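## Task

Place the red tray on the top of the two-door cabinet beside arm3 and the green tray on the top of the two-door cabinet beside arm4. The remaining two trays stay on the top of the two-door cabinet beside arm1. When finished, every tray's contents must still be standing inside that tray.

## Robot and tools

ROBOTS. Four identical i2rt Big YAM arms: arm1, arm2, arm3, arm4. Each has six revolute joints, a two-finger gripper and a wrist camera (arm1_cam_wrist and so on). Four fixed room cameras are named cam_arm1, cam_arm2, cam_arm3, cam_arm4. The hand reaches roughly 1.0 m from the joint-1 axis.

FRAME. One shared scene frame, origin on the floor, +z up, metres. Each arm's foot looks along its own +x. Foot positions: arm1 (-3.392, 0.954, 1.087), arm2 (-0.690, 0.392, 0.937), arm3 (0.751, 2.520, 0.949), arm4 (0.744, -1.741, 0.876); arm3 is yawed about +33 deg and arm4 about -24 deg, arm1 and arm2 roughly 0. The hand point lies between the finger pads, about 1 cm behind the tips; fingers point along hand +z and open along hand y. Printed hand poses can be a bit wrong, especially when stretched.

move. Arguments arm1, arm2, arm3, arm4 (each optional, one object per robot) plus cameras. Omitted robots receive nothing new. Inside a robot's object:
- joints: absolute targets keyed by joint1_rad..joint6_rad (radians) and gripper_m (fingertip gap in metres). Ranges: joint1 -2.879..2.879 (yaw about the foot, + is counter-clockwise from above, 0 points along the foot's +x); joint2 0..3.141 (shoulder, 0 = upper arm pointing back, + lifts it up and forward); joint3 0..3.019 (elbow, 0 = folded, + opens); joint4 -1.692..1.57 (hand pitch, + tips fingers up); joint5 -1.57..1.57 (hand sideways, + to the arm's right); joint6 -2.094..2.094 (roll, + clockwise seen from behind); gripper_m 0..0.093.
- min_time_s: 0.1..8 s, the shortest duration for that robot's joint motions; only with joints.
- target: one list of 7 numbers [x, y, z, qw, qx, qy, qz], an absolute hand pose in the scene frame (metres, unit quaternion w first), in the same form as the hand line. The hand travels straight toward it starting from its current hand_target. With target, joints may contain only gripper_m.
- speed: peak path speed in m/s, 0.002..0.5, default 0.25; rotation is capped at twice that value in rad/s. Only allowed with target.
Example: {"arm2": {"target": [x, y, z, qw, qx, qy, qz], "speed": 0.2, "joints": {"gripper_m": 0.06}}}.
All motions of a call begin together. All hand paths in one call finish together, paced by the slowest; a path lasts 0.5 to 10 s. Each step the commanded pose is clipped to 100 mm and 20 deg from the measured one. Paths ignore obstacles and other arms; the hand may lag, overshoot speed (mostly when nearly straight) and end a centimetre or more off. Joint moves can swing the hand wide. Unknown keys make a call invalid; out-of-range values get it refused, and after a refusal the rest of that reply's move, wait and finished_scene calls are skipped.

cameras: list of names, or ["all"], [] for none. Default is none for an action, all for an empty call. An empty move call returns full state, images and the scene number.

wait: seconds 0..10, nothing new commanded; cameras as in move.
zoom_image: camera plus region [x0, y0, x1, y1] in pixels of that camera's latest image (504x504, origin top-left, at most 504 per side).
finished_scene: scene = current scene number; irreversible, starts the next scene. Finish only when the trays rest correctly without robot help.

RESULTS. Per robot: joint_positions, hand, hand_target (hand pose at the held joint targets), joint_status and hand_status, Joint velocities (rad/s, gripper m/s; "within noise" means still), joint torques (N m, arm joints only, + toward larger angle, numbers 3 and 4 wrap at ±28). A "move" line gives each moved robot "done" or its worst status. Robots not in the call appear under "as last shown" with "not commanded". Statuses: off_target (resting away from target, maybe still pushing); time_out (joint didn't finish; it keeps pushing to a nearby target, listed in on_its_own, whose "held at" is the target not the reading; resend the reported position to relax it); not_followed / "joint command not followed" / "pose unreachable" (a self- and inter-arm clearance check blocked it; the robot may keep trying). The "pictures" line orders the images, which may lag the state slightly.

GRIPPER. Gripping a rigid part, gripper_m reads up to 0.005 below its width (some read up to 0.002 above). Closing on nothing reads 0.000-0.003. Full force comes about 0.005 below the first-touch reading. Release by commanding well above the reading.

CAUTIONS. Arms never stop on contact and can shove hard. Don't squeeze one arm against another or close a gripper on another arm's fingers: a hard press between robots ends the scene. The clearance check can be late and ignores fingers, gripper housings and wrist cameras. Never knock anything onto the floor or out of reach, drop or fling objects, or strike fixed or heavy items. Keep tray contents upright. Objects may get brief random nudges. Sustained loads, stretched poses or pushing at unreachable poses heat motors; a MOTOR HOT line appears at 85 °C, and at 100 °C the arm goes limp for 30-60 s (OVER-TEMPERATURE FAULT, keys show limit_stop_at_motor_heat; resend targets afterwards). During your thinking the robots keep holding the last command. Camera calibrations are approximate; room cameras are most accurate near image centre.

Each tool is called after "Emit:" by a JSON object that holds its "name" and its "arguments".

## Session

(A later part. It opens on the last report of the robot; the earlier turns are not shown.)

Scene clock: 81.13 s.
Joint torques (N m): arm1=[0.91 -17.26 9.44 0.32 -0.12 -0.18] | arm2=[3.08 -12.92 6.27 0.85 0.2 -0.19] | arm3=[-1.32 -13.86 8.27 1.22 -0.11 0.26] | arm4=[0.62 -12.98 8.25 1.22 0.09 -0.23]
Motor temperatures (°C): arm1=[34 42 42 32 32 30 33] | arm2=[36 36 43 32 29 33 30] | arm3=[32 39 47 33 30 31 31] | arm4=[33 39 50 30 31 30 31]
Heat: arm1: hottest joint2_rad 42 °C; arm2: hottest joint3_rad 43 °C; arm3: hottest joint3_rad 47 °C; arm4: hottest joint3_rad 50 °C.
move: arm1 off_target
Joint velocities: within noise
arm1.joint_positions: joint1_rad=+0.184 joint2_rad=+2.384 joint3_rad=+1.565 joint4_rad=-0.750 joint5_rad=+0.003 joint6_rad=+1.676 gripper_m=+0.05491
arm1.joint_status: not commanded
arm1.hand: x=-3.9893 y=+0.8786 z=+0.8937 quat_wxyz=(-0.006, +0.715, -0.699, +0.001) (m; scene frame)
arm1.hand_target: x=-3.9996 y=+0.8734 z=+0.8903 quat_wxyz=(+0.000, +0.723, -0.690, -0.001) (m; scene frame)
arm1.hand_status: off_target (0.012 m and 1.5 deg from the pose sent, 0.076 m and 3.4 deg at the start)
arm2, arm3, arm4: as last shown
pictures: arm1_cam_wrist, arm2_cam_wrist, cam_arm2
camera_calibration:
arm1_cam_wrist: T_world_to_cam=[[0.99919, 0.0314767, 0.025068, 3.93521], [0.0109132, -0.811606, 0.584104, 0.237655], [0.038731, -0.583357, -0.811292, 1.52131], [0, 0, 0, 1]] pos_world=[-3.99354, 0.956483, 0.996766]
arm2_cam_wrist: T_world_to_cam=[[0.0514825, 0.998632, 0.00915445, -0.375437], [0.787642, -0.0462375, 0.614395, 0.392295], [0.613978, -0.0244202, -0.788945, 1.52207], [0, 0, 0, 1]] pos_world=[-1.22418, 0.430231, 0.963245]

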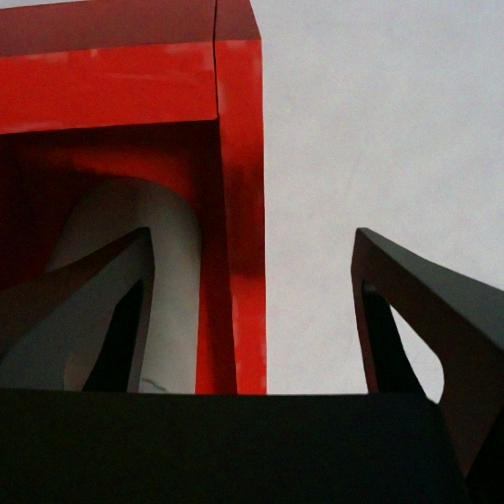

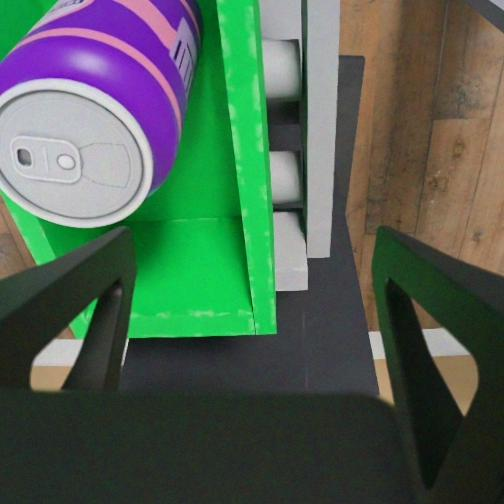

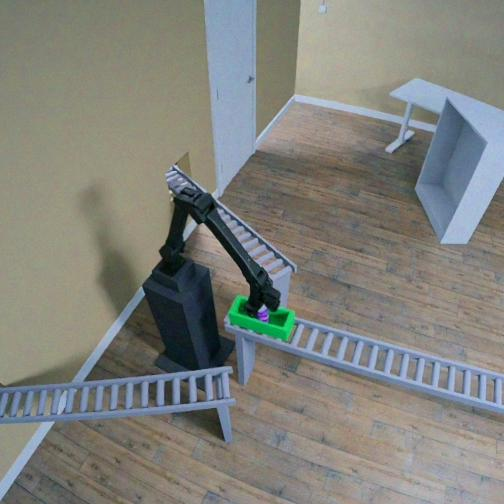

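Emit:
{"name": "move", "arguments": {"arm1": {"target": [-4.000, 0.874, 0.838, 0, 0.723, -0.691, 0], "speed": 0.12}, "arm2": {"target": [-1.215, 0.430, 0.87, 0, 1, 0, 0], "speed": 0.2}, "cameras": ["arm2_cam_wrist"]}}

Emit:
{"name": "move", "arguments": {"arm1": {"joints": {"gripper_m": 0}}, "arm2": {"target": [-1.219, 0.430, 0.79, 0, 1, 0, 0], "speed": 0.15}, "cameras": ["arm1_cam_wrist", "arm2_cam_wrist"]}}

Scene clock: 91.73 s.
Joint torques (N m): arm1=[1.2 -17.79 8.75 0.87 -0.08 -0.14] | arm2=[3.43 -13.63 10.51 -0.21 -0.03 -0.16] | arm3=[-1.38 -13.86 8.28 1.21 -0.11 0.26] | arm4=[0.32 -13.33 8.23 1.17 0.06 -0.24]
Motor temperatures (°C): arm1=[34 45 43 32 32 30 33] | arm2=[36 36 43 32 29 33 30] | arm3=[32 39 47 33 30 31 31] | arm4=[33 39 50 30 31 30 31]
Heat: arm1: hottest joint2_rad 45 °C; arm2: hottest joint3_rad 43 °C; arm3: hottest joint3_rad 47 °C; arm4: hottest joint3_rad 50 °C.
move: arm1 off_target; arm2 off_target
Joint velocities: within noise
arm1.joint_positions: joint1_rad=+0.181 joint2_rad=+2.487 joint3_rad=+1.603 joint4_rad=-0.696 joint5_rad=+0.000 joint6_rad=+1.685 gripper_m=+0.05491
arm1.joint_status: not commanded
arm1.hand: x=-3.9876 y=+0.8803 z=+0.8434 quat_wxyz=(-0.009, +0.711, -0.703, +0.005) (m; scene frame)
arm1.hand_target: x=-3.9993 y=+0.8757 z=+0.8383 quat_wxyz=(+0.000, +0.718, -0.696, +0.000) (m; scene frame)
arm1.hand_status: off_target (0.015 m and 2.3 deg from the pose sent, 0.057 m and 1.5 deg at the start)
arm2.joint_positions: joint1_rad=-0.011 joint2_rad=+1.995 joint3_rad=+1.224 joint4_rad=-0.803 joint5_rad=-0.004 joint6_rad=-0.049 gripper_m=+0.06510
arm2.joint_status: not commanded
arm2.hand: x=-1.2007 y=+0.4307 z=+0.8686 quat_wxyz=(+0.000, +1.000, -0.013, +0.003) (m; scene frame)
arm2.hand_target: x=-1.2144 y=+0.4295 z=+0.8695 quat_wxyz=(+0.000, +1.000, +0.000, +0.000) (m; scene frame)
arm2.hand_status: off_target (0.014 m and 1.5 deg from the pose sent, 0.069 m and 3.7 deg at the start)
arm3, arm4: as last shown
pictures: arm2_cam_wrist
camera_calibration:
arm2_cam_wrist: T_world_to_cam=[[0.0270885, 0.999585, 0.00981975, -0.406915], [0.80878, -0.0276889, 0.587459, 0.476839], [0.587487, -0.00797139, -0.809194, 1.53401], [0, 0, 0, 1]] pos_world=[-1.27585, 0.432178, 0.965187]

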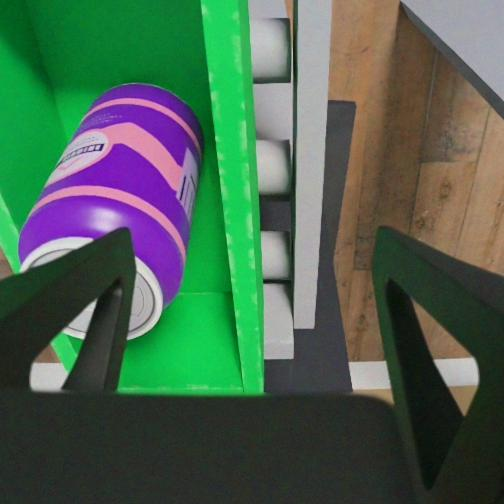

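Scene clock: 93.03 s.
Joint torques (N m): arm1=[0.79 -17.79 8.01 0.62 -0.06 -0.12] | arm2=[2.78 -14.86 8.8 0.81 -0.04 -0.14] | arm3=[-1.38 -13.8 8.29 1.21 -0.11 0.26] | arm4=[0.26 -13.04 8.27 1.39 0.06 -0.24]
Motor temperatures (°C): arm1=[34 45 43 32 32 30 33] | arm2=[36 36 43 32 29 33 30] | arm3=[32 39 47 33 30 31 31] | arm4=[33 39 50 30 31 30 31]
Heat: arm1: hottest joint2_rad 45 °C; arm2: hottest joint3_rad 43 °C; arm3: hottest joint3_rad 47 °C; arm4: hottest joint3_rad 50 °C.
move: arm1 off_target; arm2 off_target
Joint velocities: within noise
arm1.joint_positions: joint1_rad=+0.186 joint2_rad=+2.487 joint3_rad=+1.614 joint4_rad=-0.680 joint5_rad=+0.007 joint6_rad=+1.672 gripper_m=+0.01249
arm1.joint_status: gripper_m off_target (ended at +0.01251, target +0.00000)
arm1.hand: x=-3.9974 y=+0.8776 z=+0.8459 quat_wxyz=(-0.001, +0.717, -0.697, -0.006) (m; scene frame)
arm1.hand_target: x=-4.0017 y=+0.8747 z=+0.8378 quat_wxyz=(+0.002, +0.722, -0.692, -0.006) (m; scene frame)
arm1.hand_status: not commanded
arm2.joint_positions: joint1_rad=-0.016 joint2_rad=+2.158 joint3_rad=+1.237 joint4_rad=-0.679 joint5_rad=-0.004 joint6_rad=-0.049 gripper_m=+0.06509
arm2.joint_status: not commanded
arm2.hand: x=-1.1993 y=+0.4334 z=+0.7912 quat_wxyz=(+0.000, +1.000, -0.015, +0.016) (m; scene frame)
arm2.hand_target: x=-1.2179 y=+0.4322 z=+0.7906 quat_wxyz=(+0.000, +1.000, -0.002, +0.000) (m; scene frame)
arm2.hand_status: off_target (0.020 m and 2.5 deg from the pose sent, 0.081 m and 1.5 deg at the start)
arm3.joint_positions: joint1_rad=-1.361 joint2_rad=+1.703 joint3_rad=+1.206 joint4_rad=-1.089 joint5_rad=+0.003 joint6_rad=+1.627 gripper_m=+0.06007
arm3.joint_status: not commanded
arm3.hand: x=+1.0816 y=+2.1848 z=+1.0165 quat_wxyz=(+0.005, -0.935, -0.354, +0.005) (m; scene frame)
arm3.hand_target: x=+1.0835 y=+2.1838 z=+1.0114 quat_wxyz=(+0.003, -0.939, -0.343, +0.002) (m; scene frame)
arm3.hand_status: not commanded
arm4.joint_positions: joint1_rad=+1.373 joint2_rad=+1.697 joint3_rad=+1.200 joint4_rad=-1.086 joint5_rad=-0.004 joint6_rad=-1.639 gripper_m=+0.06011
arm4.joint_status: not commanded
arm4.hand: x=+1.0160 y=-1.3589 z=+0.9502 quat_wxyz=(+0.000, +0.962, -0.272, +0.002) (m; scene frame)
arm4.hand_target: x=+1.0186 y=-1.3572 z=+0.9442 quat_wxyz=(+0.000, +0.965, -0.263, +0.004) (m; scene frame)
arm4.hand_status: not commanded
pictures: arm1_cam_wrist, arm2_cam_wrist
camera_calibration:
arm1_cam_wrist: T_world_to_cam=[[0.999317, 0.0361142, 0.00788232, 3.95549], [0.0247866, -0.812878, 0.581907, 0.323191], [0.0274224, -0.581313, -0.813217, 1.43693], [0, 0, 0, 1]] pos_world=[-4.0002, 0.955171, 0.94929]
arm2_cam_wrist: T_world_to_cam=[[0.0315699, 0.999464, 0.00862585, -0.402559], [0.793109, -0.0303019, 0.608326, 0.487111], [0.608261, -0.0123635, -0.793641, 1.48516], [0, 0, 0, 1]] pos_world=[-1.27699, 0.435465, 0.885831]

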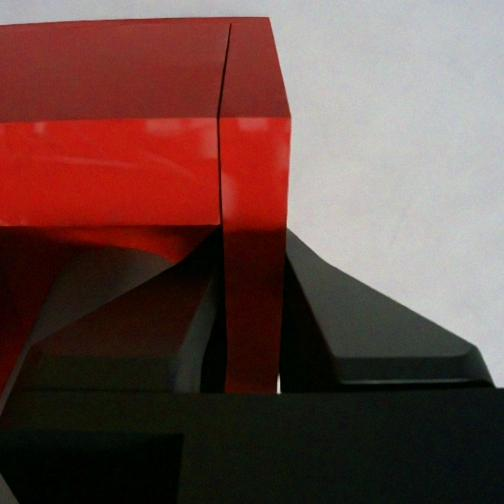

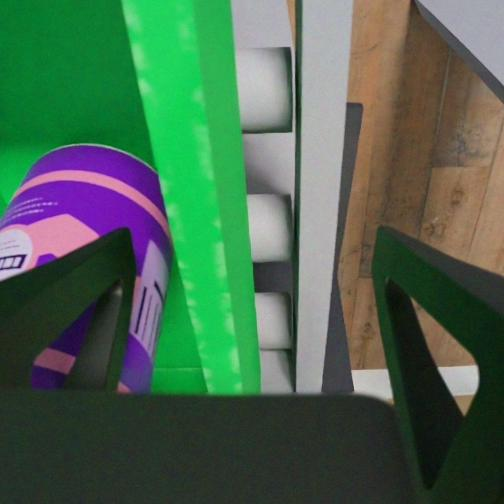

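Emit:
{"name": "move", "arguments": {"arm1": {"target": [-4.000, 0.877, 0.91, 0, 0.723, -0.691, 0], "speed": 0.05}, "arm2": {"target": [-1.228, 0.417, 0.737, 0, 1, 0, 0], "speed": 0.1}, "cameras": ["arm1_cam_wrist", "arm2_cam_wrist"]}}

Emit:
{"name": "move", "arguments": {"arm1": {"target": [-3.992, 0.880, 1.10, 0, 0.7071, -0.7071, 0], "speed": 0.15}, "arm2": {"joints": {"gripper_m": 0}}, "cameras": ["arm1_cam_wrist", "arm2_cam_wrist", "cam_arm1"]}}

Scene clock: 103.80 s.
Joint torques (N m): arm1=[0.44 -23.06 6.75 -0.08 -0.29 -0.2] | arm2=[3.6 -14.33 8.12 0.61 -0.07 0.07] | arm3=[-1.44 -13.86 8.29 1.22 -0.11 0.26] | arm4=[0.44 -13.27 8.25 1.13 0.11 -0.24]
Motor temperatures (°C): arm1=[34 46 43 32 32 30 34] | arm2=[36 38 43 32 29 33 30] | arm3=[32 39 47 33 30 31 31] | arm4=[33 40 50 30 31 30 31]
Heat: arm1: hottest joint2_rad 46 °C; arm2: hottest joint3_rad 43 °C; arm3: hottest joint3_rad 47 °C; arm4: hottest joint3_rad 50 °C.
move: arm1 off_target; arm2 off_target
Joint velocities: within noise
arm1.joint_positions: joint1_rad=+0.186 joint2_rad=+2.421 joint3_rad=+1.583 joint4_rad=-0.782 joint5_rad=+0.009 joint6_rad=+1.679 gripper_m=+0.01249
arm1.joint_status: not commanded
arm1.hand: x=-3.9790 y=+0.8801 z=+0.8774 quat_wxyz=(-0.028, +0.714, -0.699, +0.014) (m; scene frame)
arm1.hand_target: x=-3.9972 y=+0.8778 z=+0.9094 quat_wxyz=(-0.005, +0.721, -0.693, +0.002) (m; scene frame)
arm1.hand_status: off_target (0.039 m and 3.8 deg from the pose sent, 0.064 m and 1.2 deg at the start)
arm2.joint_positions: joint1_rad=+0.003 joint2_rad=+2.276 joint3_rad=+1.290 joint4_rad=-0.599 joint5_rad=-0.004 joint6_rad=-0.051 gripper_m=+0.06509
arm2.joint_status: not commanded
arm2.hand: x=-1.2144 y=+0.4252 z=+0.7435 quat_wxyz=(+0.000, +1.000, -0.005, +0.009) (m; scene frame)
arm2.hand_target: x=-1.2273 y=+0.4200 z=+0.7374 quat_wxyz=(+0.000, +1.000, -0.002, -0.001) (m; scene frame)
arm2.hand_status: off_target (0.017 m and 1.1 deg from the pose sent, 0.063 m and 2.5 deg at the start)
arm3, arm4: as last shown
pictures: arm1_cam_wrist, arm2_cam_wrist
camera_calibration:
arm1_cam_wrist: T_world_to_cam=[[0.996773, 0.0292917, 0.0747314, 3.87407], [-0.0189362, -0.818941, 0.573565, 0.145173], [0.0780013, -0.573129, -0.815744, 1.65973], [0, 0, 0, 1]] pos_world=[-3.98828, 0.956648, 0.981132]
arm2_cam_wrist: T_world_to_cam=[[0.0116998, 0.999889, 0.00917596, -0.418155], [0.802725, -0.0148637, 0.596164, 0.542031], [0.596234, 0.000390789, -0.80281, 1.44307], [0, 0, 0, 1]] pos_world=[-1.29062, 0.425601, 0.839205]

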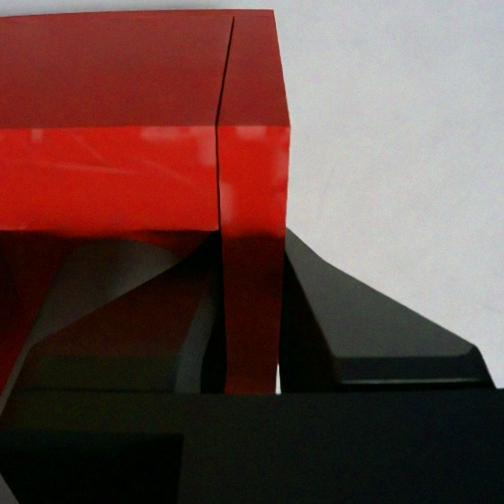

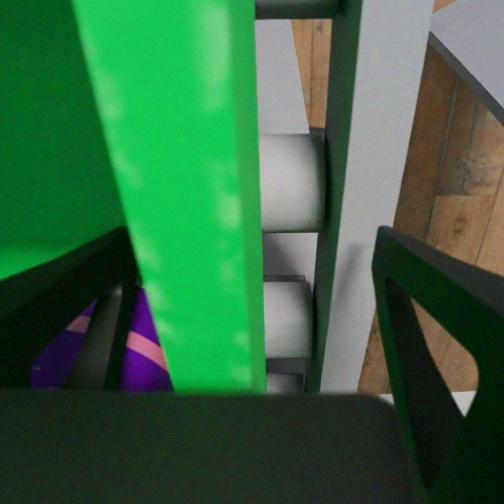

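Scene clock: 105.90 s.
Joint torques (N m): arm1=[0.09 -20.95 12.33 -0.09 -0.4 0.12] | arm2=[3.66 -14.86 7.88 0.79 -0.14 0.06] | arm3=[-1.38 -13.86 8.31 1.21 -0.1 0.27] | arm4=[0.38 -12.86 8.21 1.4 0.14 -0.21]
Motor temperatures (°C): arm1=[34 46 42 32 32 30 34] | arm2=[36 38 44 32 29 33 30] | arm3=[32 40 48 33 30 31 31] | arm4=[33 40 50 30 31 30 31]
Heat: arm1: hottest joint2_rad 46 °C; arm2: hottest joint3_rad 44 °C; arm3: hottest joint3_rad 48 °C; arm4: hottest joint3_rad 50 °C.
move: arm1 off_target; arm2 off_target
Joint velocities: within noise
arm1.joint_positions: joint1_rad=+0.186 joint2_rad=+2.097 joint3_rad=+1.556 joint4_rad=-1.100 joint5_rad=+0.009 joint6_rad=+1.679 gripper_m=+0.01249
arm1.joint_status: not commanded
arm1.hand: x=-3.9673 y=+0.8811 z=+1.0592 quat_wxyz=(-0.036, +0.714, -0.699, +0.021) (m; scene frame)
arm1.hand_target: x=-3.9921 y=+0.8800 z=+1.0992 quat_wxyz=(+0.000, +0.707, -0.707, +0.000) (m; scene frame)
arm1.hand_status: off_target (0.048 m and 5.0 deg from the pose sent, 0.223 m and 3.8 deg at the start)
arm2.joint_positions: joint1_rad=+0.012 joint2_rad=+2.276 joint3_rad=+1.290 joint4_rad=-0.599 joint5_rad=-0.001 joint6_rad=-0.054 gripper_m=+0.01217
arm2.joint_status: gripper_m off_target (ended at +0.01219, target +0.00000)
arm2.hand: x=-1.2147 y=+0.4208 z=+0.7434 quat_wxyz=(-0.002, +1.000, +0.001, +0.009) (m; scene frame)
arm2.hand_target: x=-1.2275 y=+0.4150 z=+0.7374 quat_wxyz=(+0.000, +1.000, +0.004, -0.001) (m; scene frame)
arm2.hand_status: not commanded
arm3, arm4: as last shown
pictures: arm1_cam_wrist, arm2_cam_wrist, cam_arm1
camera_calibration:
arm1_cam_wrist: T_world_to_cam=[[0.994952, 0.0290558, 0.0960555, 3.81913], [-0.031142, -0.820519, 0.57077, -0.00220247], [0.0953995, -0.57088, -0.815472, 1.8745], [0, 0, 0, 1]] pos_world=[-3.97874, 0.95734, 1.16301]
arm2_cam_wrist: T_world_to_cam=[[-0.000578884, 0.999925, 0.0122341, -0.431012], [0.802704, -0.00683149, 0.596339, 0.538637], [0.596378, 0.0101655, -0.802639, 1.43918], [0, 0, 0, 1]] pos_world=[-1.29091, 0.420029, 0.839204]

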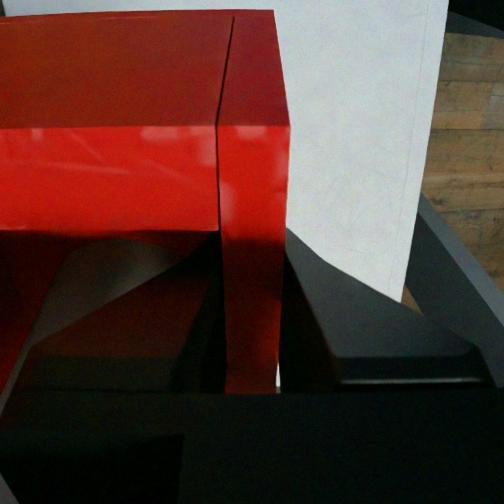

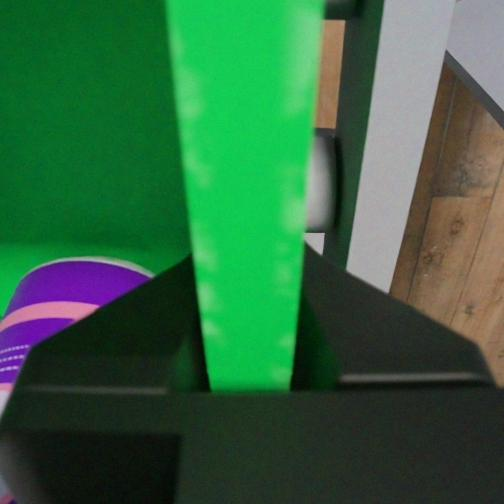

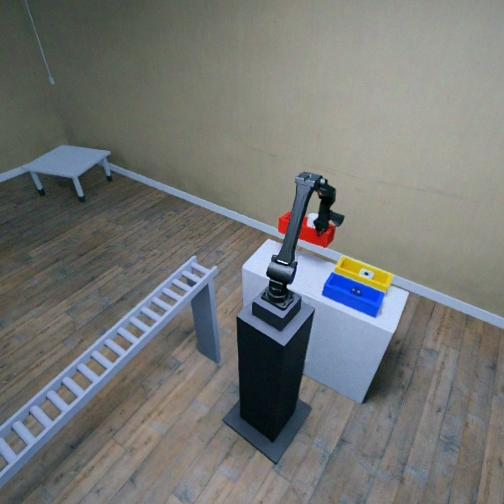

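Emit:
{"name": "move", "arguments": {"arm1": {"joints": {"joint1_rad": 1.65, "joint6_rad": 1.617}, "min_time_s": 3.8}, "arm2": {"target": [-1.228, 0.418, 0.80, 0, 1, 0, 0], "speed": 0.05}, "cameras": ["arm2_cam_wrist", "cam_arm1"]}}

Emit:
{"name": "move", "arguments": {"arm1": {"target": [-3.40, 0.374, 0.985, 0.035, 0.999, 0, 0], "speed": 0.12}, "arm2": {"target": [-1.220, 0.42, 0.97, 0, 1, 0, 0], "speed": 0.12}, "cameras": ["arm1_cam_wrist", "arm2_cam_wrist", "cam_arm2"]}}

Scene clock: 121.40 s.
Joint torques (N m): arm1=[0.5 -20.78 12.41 -0.13 -0.35 -0.19] | arm2=[2.61 -19.14 7.12 -0.62 -0.18 0.07] | arm3=[-1.44 -13.8 8.29 1.22 -0.11 0.26] | arm4=[0.73 -13.16 8.35 1.36 0.08 -0.3]
Motor temperatures (°C): arm1=[34 45 43 32 32 30 35] | arm2=[36 39 44 32 29 33 31] | arm3=[32 40 48 33 30 31 31] | arm4=[33 40 50 30 31 30 31]
Heat: arm1: hottest joint2_rad 45 °C; arm2: hottest joint3_rad 44 °C; arm3: hottest joint3_rad 48 °C; arm4: hottest joint3_rad 50 °C.
move: arm1 done; arm2 off_target
Joint velocities: within noise
arm1.joint_positions: joint1_rad=+1.640 joint2_rad=+2.097 joint3_rad=+1.556 joint4_rad=-1.100 joint5_rad=+0.006 joint6_rad=+1.637 gripper_m=+0.01249
arm1.joint_status: all done
arm1.hand: x=-3.3854 y=+0.3734 z=+1.0634 quat_wxyz=(-0.038, +0.999, -0.026, +0.001) (m; scene frame)
arm1.hand_target: x=-3.3850 y=+0.3489 z=+1.1035 quat_wxyz=(+0.003, +1.000, -0.018, +0.008) (m; scene frame)
arm1.hand_status: not commanded
arm2.joint_positions: joint1_rad=+0.012 joint2_rad=+2.210 joint3_rad=+1.290 joint4_rad=-0.665 joint5_rad=-0.001 joint6_rad=-0.051 gripper_m=+0.01217
arm2.joint_status: not commanded
arm2.hand: x=-1.2185 y=+0.4209 z=+0.7771 quat_wxyz=(-0.002, +1.000, -0.001, +0.009) (m; scene frame)
arm2.hand_target: x=-1.2303 y=+0.4182 z=+0.7989 quat_wxyz=(+0.000, +1.000, -0.002, -0.004) (m; scene frame)
arm2.hand_status: off_target (0.025 m and 1.0 deg from the pose sent, 0.058 m and 1.0 deg at the start)
arm3, arm4: as last shown
pictures: arm2_cam_wrist, cam_arm1
camera_calibration:
arm2_cam_wrist: T_world_to_cam=[[0.00242188, 0.999922, 0.01223, -0.42783], [0.802726, -0.0092373, 0.596277, 0.522747], [0.596344, 0.00837324, -0.802686, 1.46916], [0, 0, 0, 1]] pos_world=[-1.29471, 0.420324, 0.872804]

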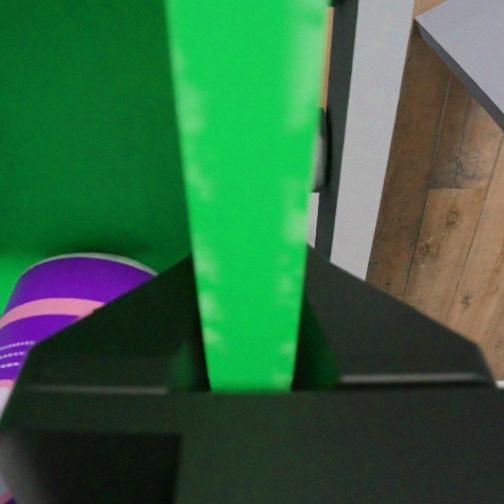

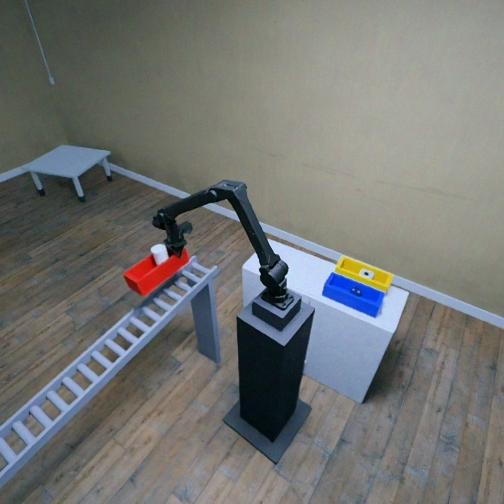

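Scene clock: 123.63 s.
Joint torques (N m): arm1=[0.32 -18.14 7.73 1.29 -0.06 -0.19] | arm2=[2.43 -17.03 12.9 -0.94 -0.15 -0.01] | arm3=[-1.38 -13.92 8.29 1.24 -0.1 0.26] | arm4=[0.5 -12.81 8.38 1.39 0.02 -0.22]
Motor temperatures (°C): arm1=[34 45 43 32 32 30 35] | arm2=[36 39 45 32 29 33 31] | arm3=[32 40 48 33 30 31 31] | arm4=[33 40 50 30 31 30 31]
Heat: arm1: hottest joint2_rad 45 °C; arm2: hottest joint3_rad 45 °C; arm3: hottest joint3_rad 48 °C; arm4: hottest joint3_rad 50 °C.
move: arm1 off_target; arm2 off_target
Joint velocities: within noise
arm1.joint_positions: joint1_rad=+1.623 joint2_rad=+2.154 joint3_rad=+1.372 joint4_rad=-0.755 joint5_rad=+0.014 joint6_rad=+1.577 gripper_m=+0.01249
arm1.joint_status: not commanded
arm1.hand: x=-3.3955 y=+0.3882 z=+0.9758 quat_wxyz=(+0.014, +1.000, -0.006, -0.001) (m; scene frame)
arm1.hand_target: x=-3.3994 y=+0.3756 z=+0.9855 quat_wxyz=(+0.035, +0.999, +0.000, +0.000) (m; scene frame)
arm1.hand_status: off_target (0.017 m and 2.5 deg from the pose sent, 0.080 m and 8.9 deg at the start)
arm2.joint_positions: joint1_rad=+0.012 joint2_rad=+1.901 joint3_rad=+1.289 joint4_rad=-1.021 joint5_rad=-0.001 joint6_rad=-0.051 gripper_m=+0.01217
arm2.joint_status: not commanded
arm2.hand: x=-1.1947 y=+0.4188 z=+0.9345 quat_wxyz=(+0.000, +0.999, -0.001, +0.033) (m; scene frame)
arm2.hand_target: x=-1.2195 y=+0.4200 z=+0.9697 quat_wxyz=(+0.000, +1.000, +0.000, +0.000) (m; scene frame)
arm2.hand_status: off_target (0.044 m and 3.8 deg from the pose sent, 0.193 m and 1.0 deg at the start)
arm3, arm4: as last shown
pictures: arm1_cam_wrist, arm2_cam_wrist, cam_arm2
camera_calibration:
arm1_cam_wrist: T_world_to_cam=[[0.00256179, 0.999906, -0.0134674, -0.367086], [0.808706, 0.00585016, 0.588185, 2.17269], [0.588208, -0.012398, -0.808615, 2.92041], [0, 0, 0, 1]] pos_world=[-3.47393, 0.390548, 1.07859]
arm2_cam_wrist: T_world_to_cam=[[0.0021559, 0.999949, 0.00988765, -0.425795], [0.772508, -0.00794408, 0.634956, 0.336941], [0.635002, 0.00626938, -0.772485, 1.60019], [0, 0, 0, 1]] pos_world=[-1.2755, 0.418418, 1.02639]

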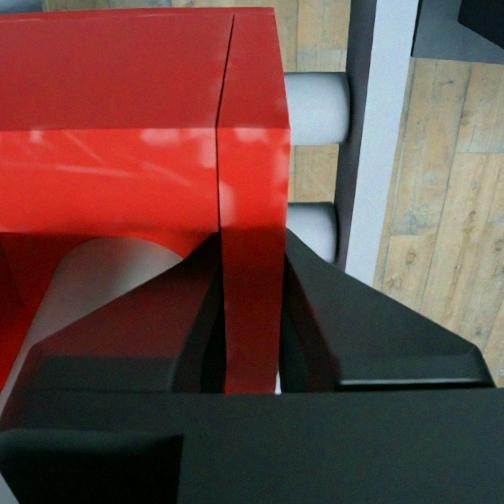

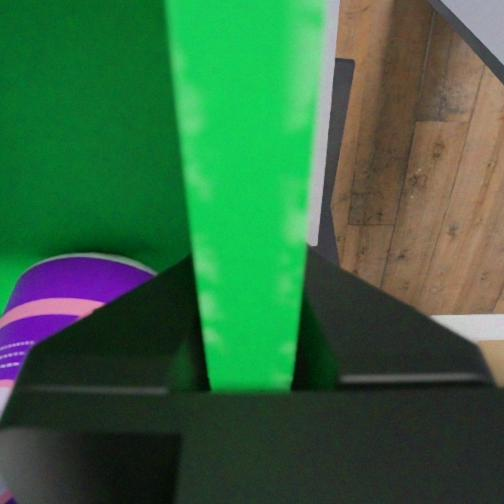

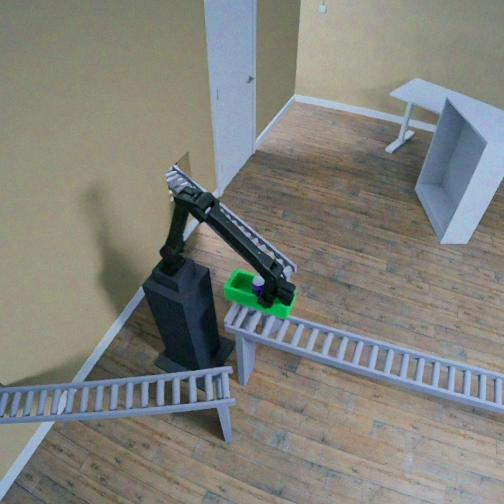

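Emit:
{"name": "move", "arguments": {"arm1": {"target": [-3.398, 0.384, 0.955, 0.035, 0.999, 0, -0.01], "speed": 0.1}, "arm2": {"joints": {"joint1_rad": 0.92, "joint6_rad": 1.346}, "min_time_s": 3.6}, "cameras": ["arm1_cam_wrist", "cam_arm2"]}}

Emit:
{"name": "move", "arguments": {"arm1": {"target": [-3.398, 0.388, 0.938, 0.02, 1, 0, -0.015], "speed": 0.06}, "arm2": {"target": [-1.015, -0.005, 0.835, 0.0335, 0.967, -0.2546, -0.0171], "speed": 0.12}, "cameras": ["arm1_cam_wrist", "arm2_cam_wrist", "cam_arm2"]}}

Scene clock: 132.73 s.
Joint torques (N m): arm1=[0.91 -17.9 7.16 1.31 -0.03 -0.12] | arm2=[2.61 -17.61 12.83 -0.44 -0.09 0.15] | arm3=[-1.38 -13.86 8.28 1.22 -0.11 0.26] | arm4=[0.79 -13.22 8.1 1.13 0.04 -0.23]
Motor temperatures (°C): arm1=[34 46 43 32 32 30 35] | arm2=[36 40 47 32 29 33 31] | arm3=[32 40 48 33 30 31 31] | arm4=[33 40 50 30 31 30 31]
Heat: arm1: hottest joint2_rad 46 °C; arm2: hottest joint3_rad 47 °C; arm3: hottest joint3_rad 48 °C; arm4: hottest joint3_rad 50 °C.
move: arm1 off_target; arm2 done
Joint velocities: within noise
arm1.joint_positions: joint1_rad=+1.623 joint2_rad=+2.194 joint3_rad=+1.339 joint4_rad=-0.681 joint5_rad=+0.035 joint6_rad=+1.576 gripper_m=+0.01249
arm1.joint_status: not commanded
arm1.hand: x=-3.3989 y=+0.3972 z=+0.9463 quat_wxyz=(+0.015, +1.000, -0.005, -0.012) (m; scene frame)
arm1.hand_target: x=-3.3982 y=+0.3844 z=+0.9552 quat_wxyz=(+0.035, +0.999, +0.001, -0.010) (m; scene frame)
arm1.hand_status: off_target (0.016 m and 2.4 deg from the pose sent, 0.021 m and 2.7 deg at the start)
arm2.joint_positions: joint1_rad=+0.911 joint2_rad=+1.901 joint3_rad=+1.289 joint4_rad=-1.044 joint5_rad=+0.001 joint6_rad=+1.330 gripper_m=+0.01217
arm2.joint_status: all done
arm2.hand: x=-1.0212 y=+0.0178 z=+0.9334 quat_wxyz=(-0.041, +0.970, -0.239, +0.021) (m; scene frame)
arm2.hand_target: x=-1.0401 y=-0.0034 z=+0.9682 quat_wxyz=(-0.004, +0.969, -0.248, +0.004) (m; scene frame)
arm2.hand_status: not commanded
arm3, arm4: as last shown
pictures: arm1_cam_wrist, cam_arm2
camera_calibration:
arm1_cam_wrist: T_world_to_cam=[[0.00129251, 0.999888, -0.0149189, -0.379438], [0.821173, 0.00745264, 0.57063, 2.25107], [0.570678, -0.0129886, -0.821071, 2.85107], [0, 0, 0, 1]] pos_world=[-3.47507, 0.39965, 1.05074]

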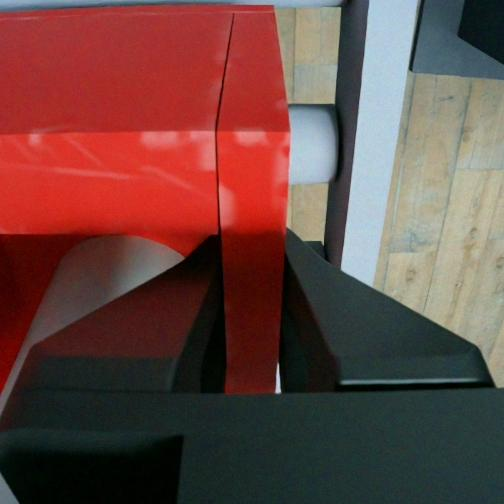

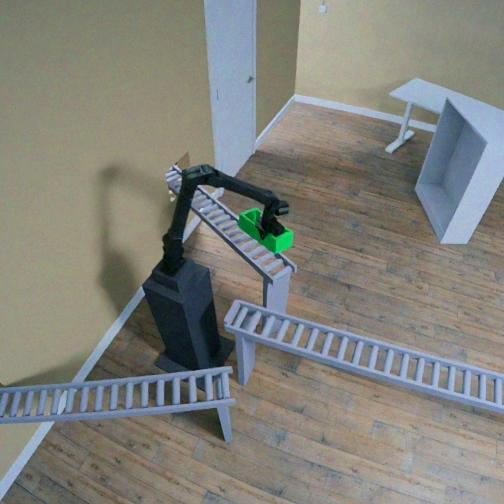

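Scene clock: 134.73 s.
Joint torques (N m): arm1=[1.2 -15.44 8.44 1.05 0.23 -0.08] | arm2=[3.08 -16.09 6.8 1.28 -0.01 0.22] | arm3=[-1.38 -13.86 8.28 1.21 -0.1 0.26] | arm4=[0.5 -13.33 8.16 1.35 0.1 -0.26]
Motor temperatures (°C): arm1=[34 46 43 32 32 30 35] | arm2=[36 40 47 32 29 33 31] | arm3=[32 40 48 33 30 31 31] | arm4=[33 40 51 30 31 30 31]
Heat: arm1: hottest joint2_rad 46 °C; arm2: hottest joint3_rad 47 °C; arm3: hottest joint3_rad 48 °C; arm4: hottest joint3_rad 51 °C.
move: arm1 off_target; arm2 off_target
Joint velocities: within noise
arm1.joint_positions: joint1_rad=+1.623 joint2_rad=+2.197 joint3_rad=+1.339 joint4_rad=-0.681 joint5_rad=+0.038 joint6_rad=+1.574 gripper_m=+0.01249
arm1.joint_status: not commanded
arm1.hand: x=-3.3994 y=+0.3980 z=+0.9447 quat_wxyz=(+0.013, +1.000, -0.004, -0.013) (m; scene frame)
arm1.hand_target: x=-3.3981 y=+0.3883 z=+0.9383 quat_wxyz=(+0.020, +1.000, +0.001, -0.015) (m; scene frame)
arm1.hand_status: off_target (0.012 m and 0.9 deg from the pose sent, 0.012 m and 0.9 deg at the start)
arm2.joint_positions: joint1_rad=+0.952 joint2_rad=+2.043 joint3_rad=+1.140 joint4_rad=-0.638 joint5_rad=+0.004 joint6_rad=+1.382 gripper_m=+0.01217
arm2.joint_status: not commanded
arm2.hand: x=-1.0045 y=+0.0065 z=+0.8227 quat_wxyz=(+0.010, +0.970, -0.244, -0.007) (m; scene frame)
arm2.hand_target: x=-1.0100 y=-0.0072 z=+0.8350 quat_wxyz=(+0.033, +0.968, -0.250, -0.016) (m; scene frame)
arm2.hand_status: off_target (0.020 m and 3.2 deg from the pose sent, 0.101 m and 9.8 deg at the start)
arm3, arm4: as last shown
pictures: arm1_cam_wrist, arm2_cam_wrist, cam_arm2
camera_calibration:
arm1_cam_wrist: T_world_to_cam=[[-0.000171818, 0.999931, -0.0117715, -0.388255], [0.82294, 0.00682912, 0.568088, 2.26108], [0.568129, -0.00958963, -0.822884, 2.84172], [0, 0, 0, 1]] pos_world=[-3.47526, 0.400038, 1.04934]
arm2_cam_wrist: T_world_to_cam=[[0.474996, 0.879872, -0.0142869, 0.482799], [0.723676, -0.381334, 0.57522, 0.26017], [0.500672, -0.283566, -0.817874, 1.29999], [0, 0, 0, 1]] pos_world=[-1.06848, 0.0430437, 0.920472]

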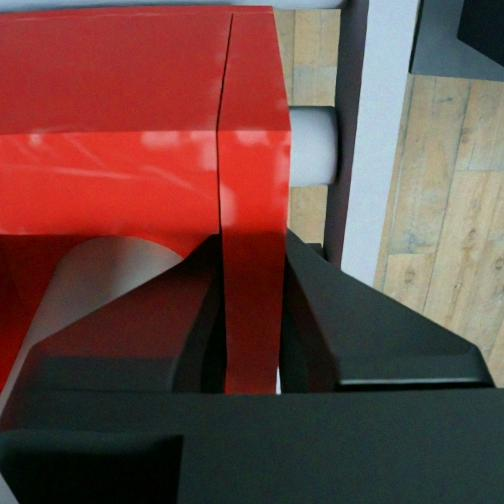

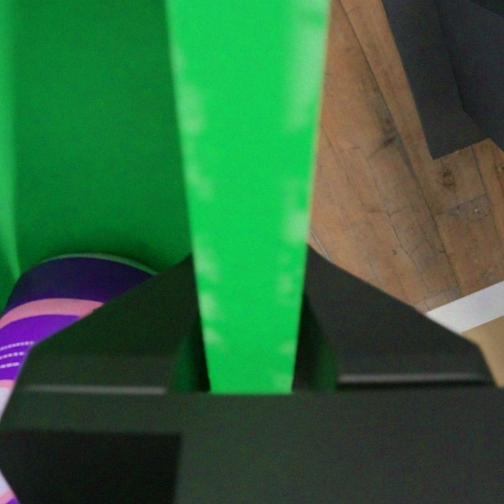

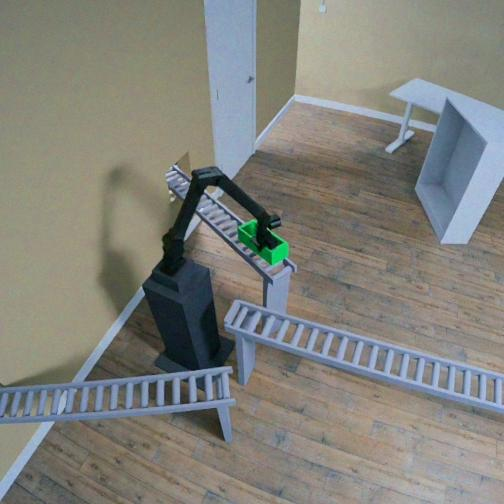

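Emit:
{"name": "move", "arguments": {"arm1": {"target": [-3.398, 0.402, 0.965, 0.03, 1, 0, -0.015], "speed": 0.08}, "arm2": {"target": [-0.999, -0.055, 0.775, 0.0217, 0.967, -0.2538, -0.0385], "speed": 0.1}, "cameras": ["arm1_cam_wrist", "arm2_cam_wrist", "cam_arm2"]}}

Emit:
{"name": "move", "arguments": {"arm1": {"target": [-3.398, 0.402, 0.935, 0.015, 1, 0, -0.015], "speed": 0.06}, "cameras": ["arm1_cam_wrist"]}}

Scene clock: 140.87 s.
Joint torques (N m): arm1=[1.2 -19.31 6.74 0.66 -0.04 -0.06] | arm2=[3.25 -16.32 9.5 1.02 0.24 0.24] | arm3=[-1.38 -13.86 8.29 1.22 -0.1 0.26] | arm4=[0.26 -12.63 8.32 1.26 0.07 -0.23]
Motor temperatures (°C): arm1=[34 47 43 32 32 30 35] | arm2=[36 40 46 32 29 33 32] | arm3=[32 40 48 33 30 31 31] | arm4=[33 40 51 30 31 30 31]
Heat: arm1: hottest joint2_rad 47 °C; arm2: hottest joint3_rad 46 °C; arm3: hottest joint3_rad 48 °C; arm4: hottest joint3_rad 51 °C.
move: arm1 off_target; arm2 off_target
Joint velocities: within noise
arm1.joint_positions: joint1_rad=+1.623 joint2_rad=+2.177 joint3_rad=+1.286 joint4_rad=-0.667 joint5_rad=+0.044 joint6_rad=+1.577 gripper_m=+0.01249
arm1.joint_status: not commanded
arm1.hand: x=-3.4003 y=+0.4182 z=+0.9419 quat_wxyz=(+0.004, +1.000, -0.005, -0.016) (m; scene frame)
arm1.hand_target: x=-3.3979 y=+0.4018 z=+0.9649 quat_wxyz=(+0.031, +0.999, -0.002, -0.015) (m; scene frame)
arm1.hand_status: off_target (0.028 m and 3.1 deg from the pose sent, 0.021 m and 2.0 deg at the start)
arm2.joint_positions: joint1_rad=+1.044 joint2_rad=+2.201 joint3_rad=+1.206 joint4_rad=-0.581 joint5_rad=+0.048 joint6_rad=+1.463 gripper_m=+0.01217
arm2.joint_status: not commanded
arm2.hand: x=-0.9783 y=-0.0229 z=+0.7619 quat_wxyz=(-0.013, +0.971, -0.239, -0.021) (m; scene frame)
arm2.hand_target: x=-0.9977 y=-0.0535 z=+0.7766 quat_wxyz=(+0.023, +0.967, -0.249, -0.035) (m; scene frame)
arm2.hand_status: off_target (0.040 m and 4.8 deg from the pose sent, 0.078 m and 4.0 deg at the start)
arm3, arm4: as last shown
pictures: arm1_cam_wrist, arm2_cam_wrist, cam_arm2
camera_calibration:
arm1_cam_wrist: T_world_to_cam=[[0.00270701, 0.999964, 0.00804584, -0.417384], [0.826315, -0.00676825, 0.563168, 2.28515], [0.563202, 0.0051239, -0.826304, 2.82051], [0, 0, 0, 1]] pos_world=[-3.47564, 0.418383, 1.04704]
arm2_cam_wrist: T_world_to_cam=[[0.46588, 0.884499, 0.0248661, 0.456657], [0.736229, -0.403066, 0.543604, 0.300993], [0.49084, -0.234947, -0.838973, 1.23636], [0, 0, 0, 1]] pos_world=[-1.0412, 0.00788561, 0.862297]

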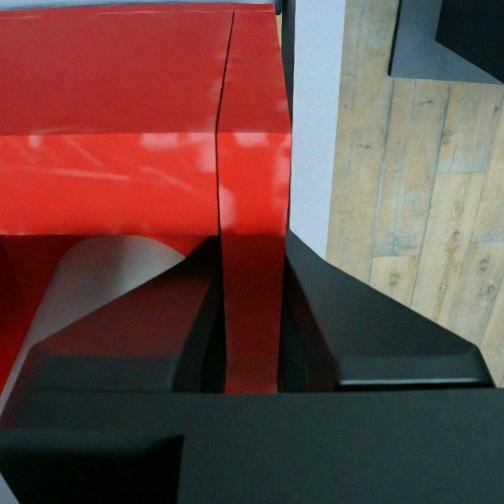

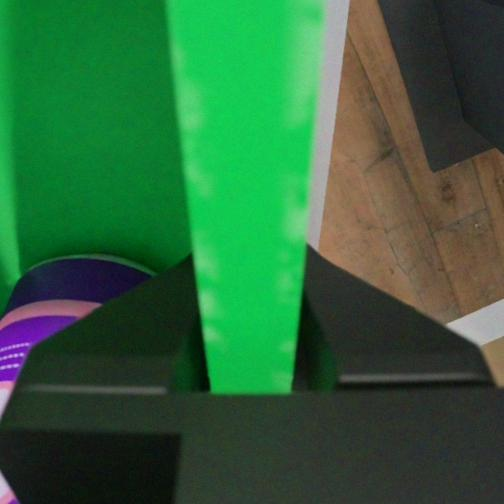

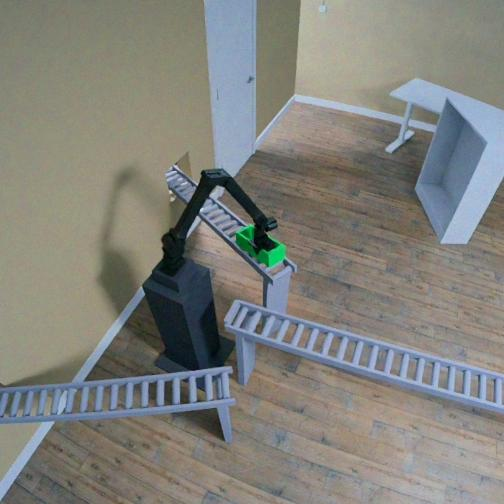

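Scene clock: 141.90 s.
Joint torques (N m): arm1=[1.38 -16.38 8.96 0.77 0.07 -0.09] | arm2=[2.84 -16.56 9.55 1.09 0.23 0.21] | arm3=[-1.38 -13.86 8.29 1.21 -0.11 0.26] | arm4=[1.03 -13.57 8.24 1.26 0.06 -0.28]
Motor temperatures (°C): arm1=[34 47 43 32 32 30 35] | arm2=[36 40 46 32 29 33 32] | arm3=[32 40 48 33 30 31 31] | arm4=[33 40 51 30 31 30 31]
Heat: arm1: hottest joint2_rad 47 °C; arm2: hottest joint3_rad 46 °C; arm3: hottest joint3_rad 48 °C; arm4: hottest joint3_rad 51 °C.
move: arm1 off_target
Joint velocities: within noise
arm1.joint_positions: joint1_rad=+1.625 joint2_rad=+2.203 joint3_rad=+1.286 joint4_rad=-0.660 joint5_rad=+0.033 joint6_rad=+1.576 gripper_m=+0.01249
arm1.joint_status: not commanded
arm1.hand: x=-3.3975 y=+0.4237 z=+0.9286 quat_wxyz=(-0.006, +1.000, -0.004, -0.011) (m; scene frame)
arm1.hand_target: x=-3.3955 y=+0.4025 z=+0.9356 quat_wxyz=(+0.015, +1.000, +0.002, -0.010) (m; scene frame)
arm1.hand_status: off_target (0.023 m and 2.4 deg from the pose sent, 0.018 m and 1.5 deg at the start)
arm2: as last shown
arm3.joint_positions: joint1_rad=-1.361 joint2_rad=+1.703 joint3_rad=+1.206 joint4_rad=-1.089 joint5_rad=+0.003 joint6_rad=+1.627 gripper_m=+0.06007
arm3.joint_status: not commanded
arm3.hand: x=+1.0816 y=+2.1848 z=+1.0165 quat_wxyz=(+0.005, -0.935, -0.354, +0.005) (m; scene frame)
arm3.hand_target: x=+1.0835 y=+2.1838 z=+1.0114 quat_wxyz=(+0.003, -0.939, -0.343, +0.002) (m; scene frame)
arm3.hand_status: not commanded
arm4.joint_positions: joint1_rad=+1.373 joint2_rad=+1.697 joint3_rad=+1.200 joint4_rad=-1.086 joint5_rad=-0.004 joint6_rad=-1.639 gripper_m=+0.06011
arm4.joint_status: not commanded
arm4.hand: x=+1.0160 y=-1.3589 z=+0.9502 quat_wxyz=(+0.000, +0.962, -0.272, +0.002) (m; scene frame)
arm4.hand_target: x=+1.0186 y=-1.3572 z=+0.9442 quat_wxyz=(+0.000, +0.965, -0.263, +0.004) (m; scene frame)
arm4.hand_status: not commanded
pictures: arm1_cam_wrist
camera_calibration:
arm1_cam_wrist: T_world_to_cam=[[-0.000666024, 0.99965, 0.0264423, -0.4511], [0.820247, -0.0145791, 0.571824, 2.26494], [0.572009, 0.0220701, -0.81995, 2.82471], [0, 0, 0, 1]] pos_world=[-3.47387, 0.421621, 1.0329]

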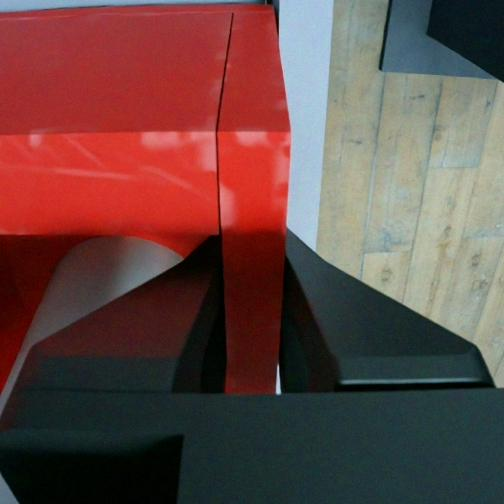

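Emit:
{"name": "move", "arguments": {"arm1": {"target": [-3.398, 0.394, 0.925, 0.012, 1, 0, -0.012], "speed": 0.06}, "arm2": {"target": [-0.990, -0.042, 0.735, 0.010, 0.9692, -0.2462, -0.03], "speed": 0.06}, "cameras": ["arm1_cam_wrist", "arm2_cam_wrist"]}}

Scene clock: 149.17 s.
Joint torques (N m): arm1=[0.97 -15.56 9.43 0.53 0.16 -0.09] | arm2=[2.67 -14.74 8.08 0.88 0.31 0.12] | arm3=[-1.38 -13.8 8.28 1.22 -0.11 0.26] | arm4=[0.73 -13.63 8.32 1.4 0.09 -0.26]
Motor temperatures (°C): arm1=[34 46 43 32 32 30 35] | arm2=[36 40 47 32 29 33 32] | arm3=[32 40 48 33 30 31 31] | arm4=[33 40 51 30 31 30 31]
Heat: arm1: hottest joint2_rad 46 °C; arm2: hottest joint3_rad 47 °C; arm3: hottest joint3_rad 48 °C; arm4: hottest joint3_rad 51 °C.
move: arm1 off_target; arm2 off_target
Joint velocities: within noise
arm1.joint_positions: joint1_rad=+1.628 joint2_rad=+2.222 joint3_rad=+1.316 joint4_rad=-0.660 joint5_rad=+0.035 joint6_rad=+1.567 gripper_m=+0.01249
arm1.joint_status: not commanded
arm1.hand: x=-3.3961 y=+0.4121 z=+0.9262 quat_wxyz=(+0.000, +1.000, +0.002, -0.012) (m; scene frame)
arm1.hand_target: x=-3.3966 y=+0.3951 z=+0.9246 quat_wxyz=(+0.011, +1.000, +0.006, -0.013) (m; scene frame)
arm1.hand_status: off_target (0.018 m and 1.3 deg from the pose sent, 0.030 m and 2.1 deg at the start)
arm2.joint_positions: joint1_rad=+1.049 joint2_rad=+2.262 joint3_rad=+1.211 joint4_rad=-0.517 joint5_rad=+0.043 joint6_rad=+1.466 gripper_m=+0.01217
arm2.joint_status: not commanded
arm2.hand: x=-0.9752 y=-0.0238 z=+0.7330 quat_wxyz=(-0.009, +0.971, -0.238, -0.020) (m; scene frame)
arm2.hand_target: x=-0.9883 y=-0.0425 z=+0.7354 quat_wxyz=(+0.011, +0.969, -0.245, -0.030) (m; scene frame)
arm2.hand_status: off_target (0.024 m and 2.6 deg from the pose sent, 0.035 m and 3.0 deg at the start)
arm3, arm4: as last shown
pictures: arm1_cam_wrist, arm2_cam_wrist
camera_calibration:
arm1_cam_wrist: T_world_to_cam=[[-0.0128118, 0.999815, 0.0143348, -0.469516], [0.821181, 0.00234093, 0.570662, 2.26226], [0.570523, 0.0190827, -0.82106, 2.81937], [0, 0, 0, 1]] pos_world=[-3.47225, 0.410333, 1.03061]
arm2_cam_wrist: T_world_to_cam=[[0.464546, 0.885394, 0.0165706, 0.461519], [0.737096, -0.396973, 0.546902, 0.312562], [0.490801, -0.241847, -0.837033, 1.20867], [0, 0, 0, 1]] pos_world=[-1.038, 0.00776464, 0.833105]

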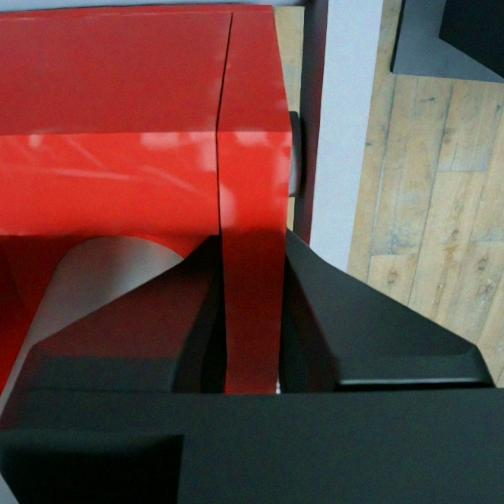

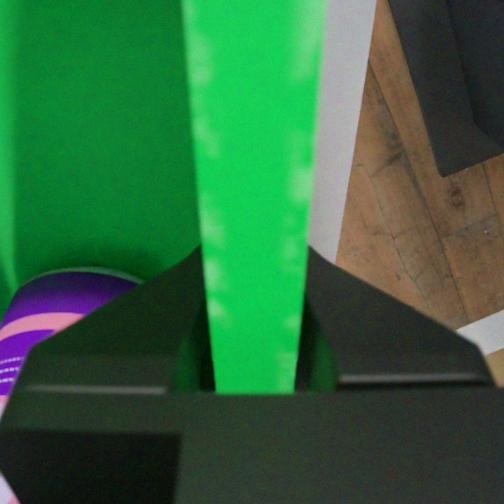

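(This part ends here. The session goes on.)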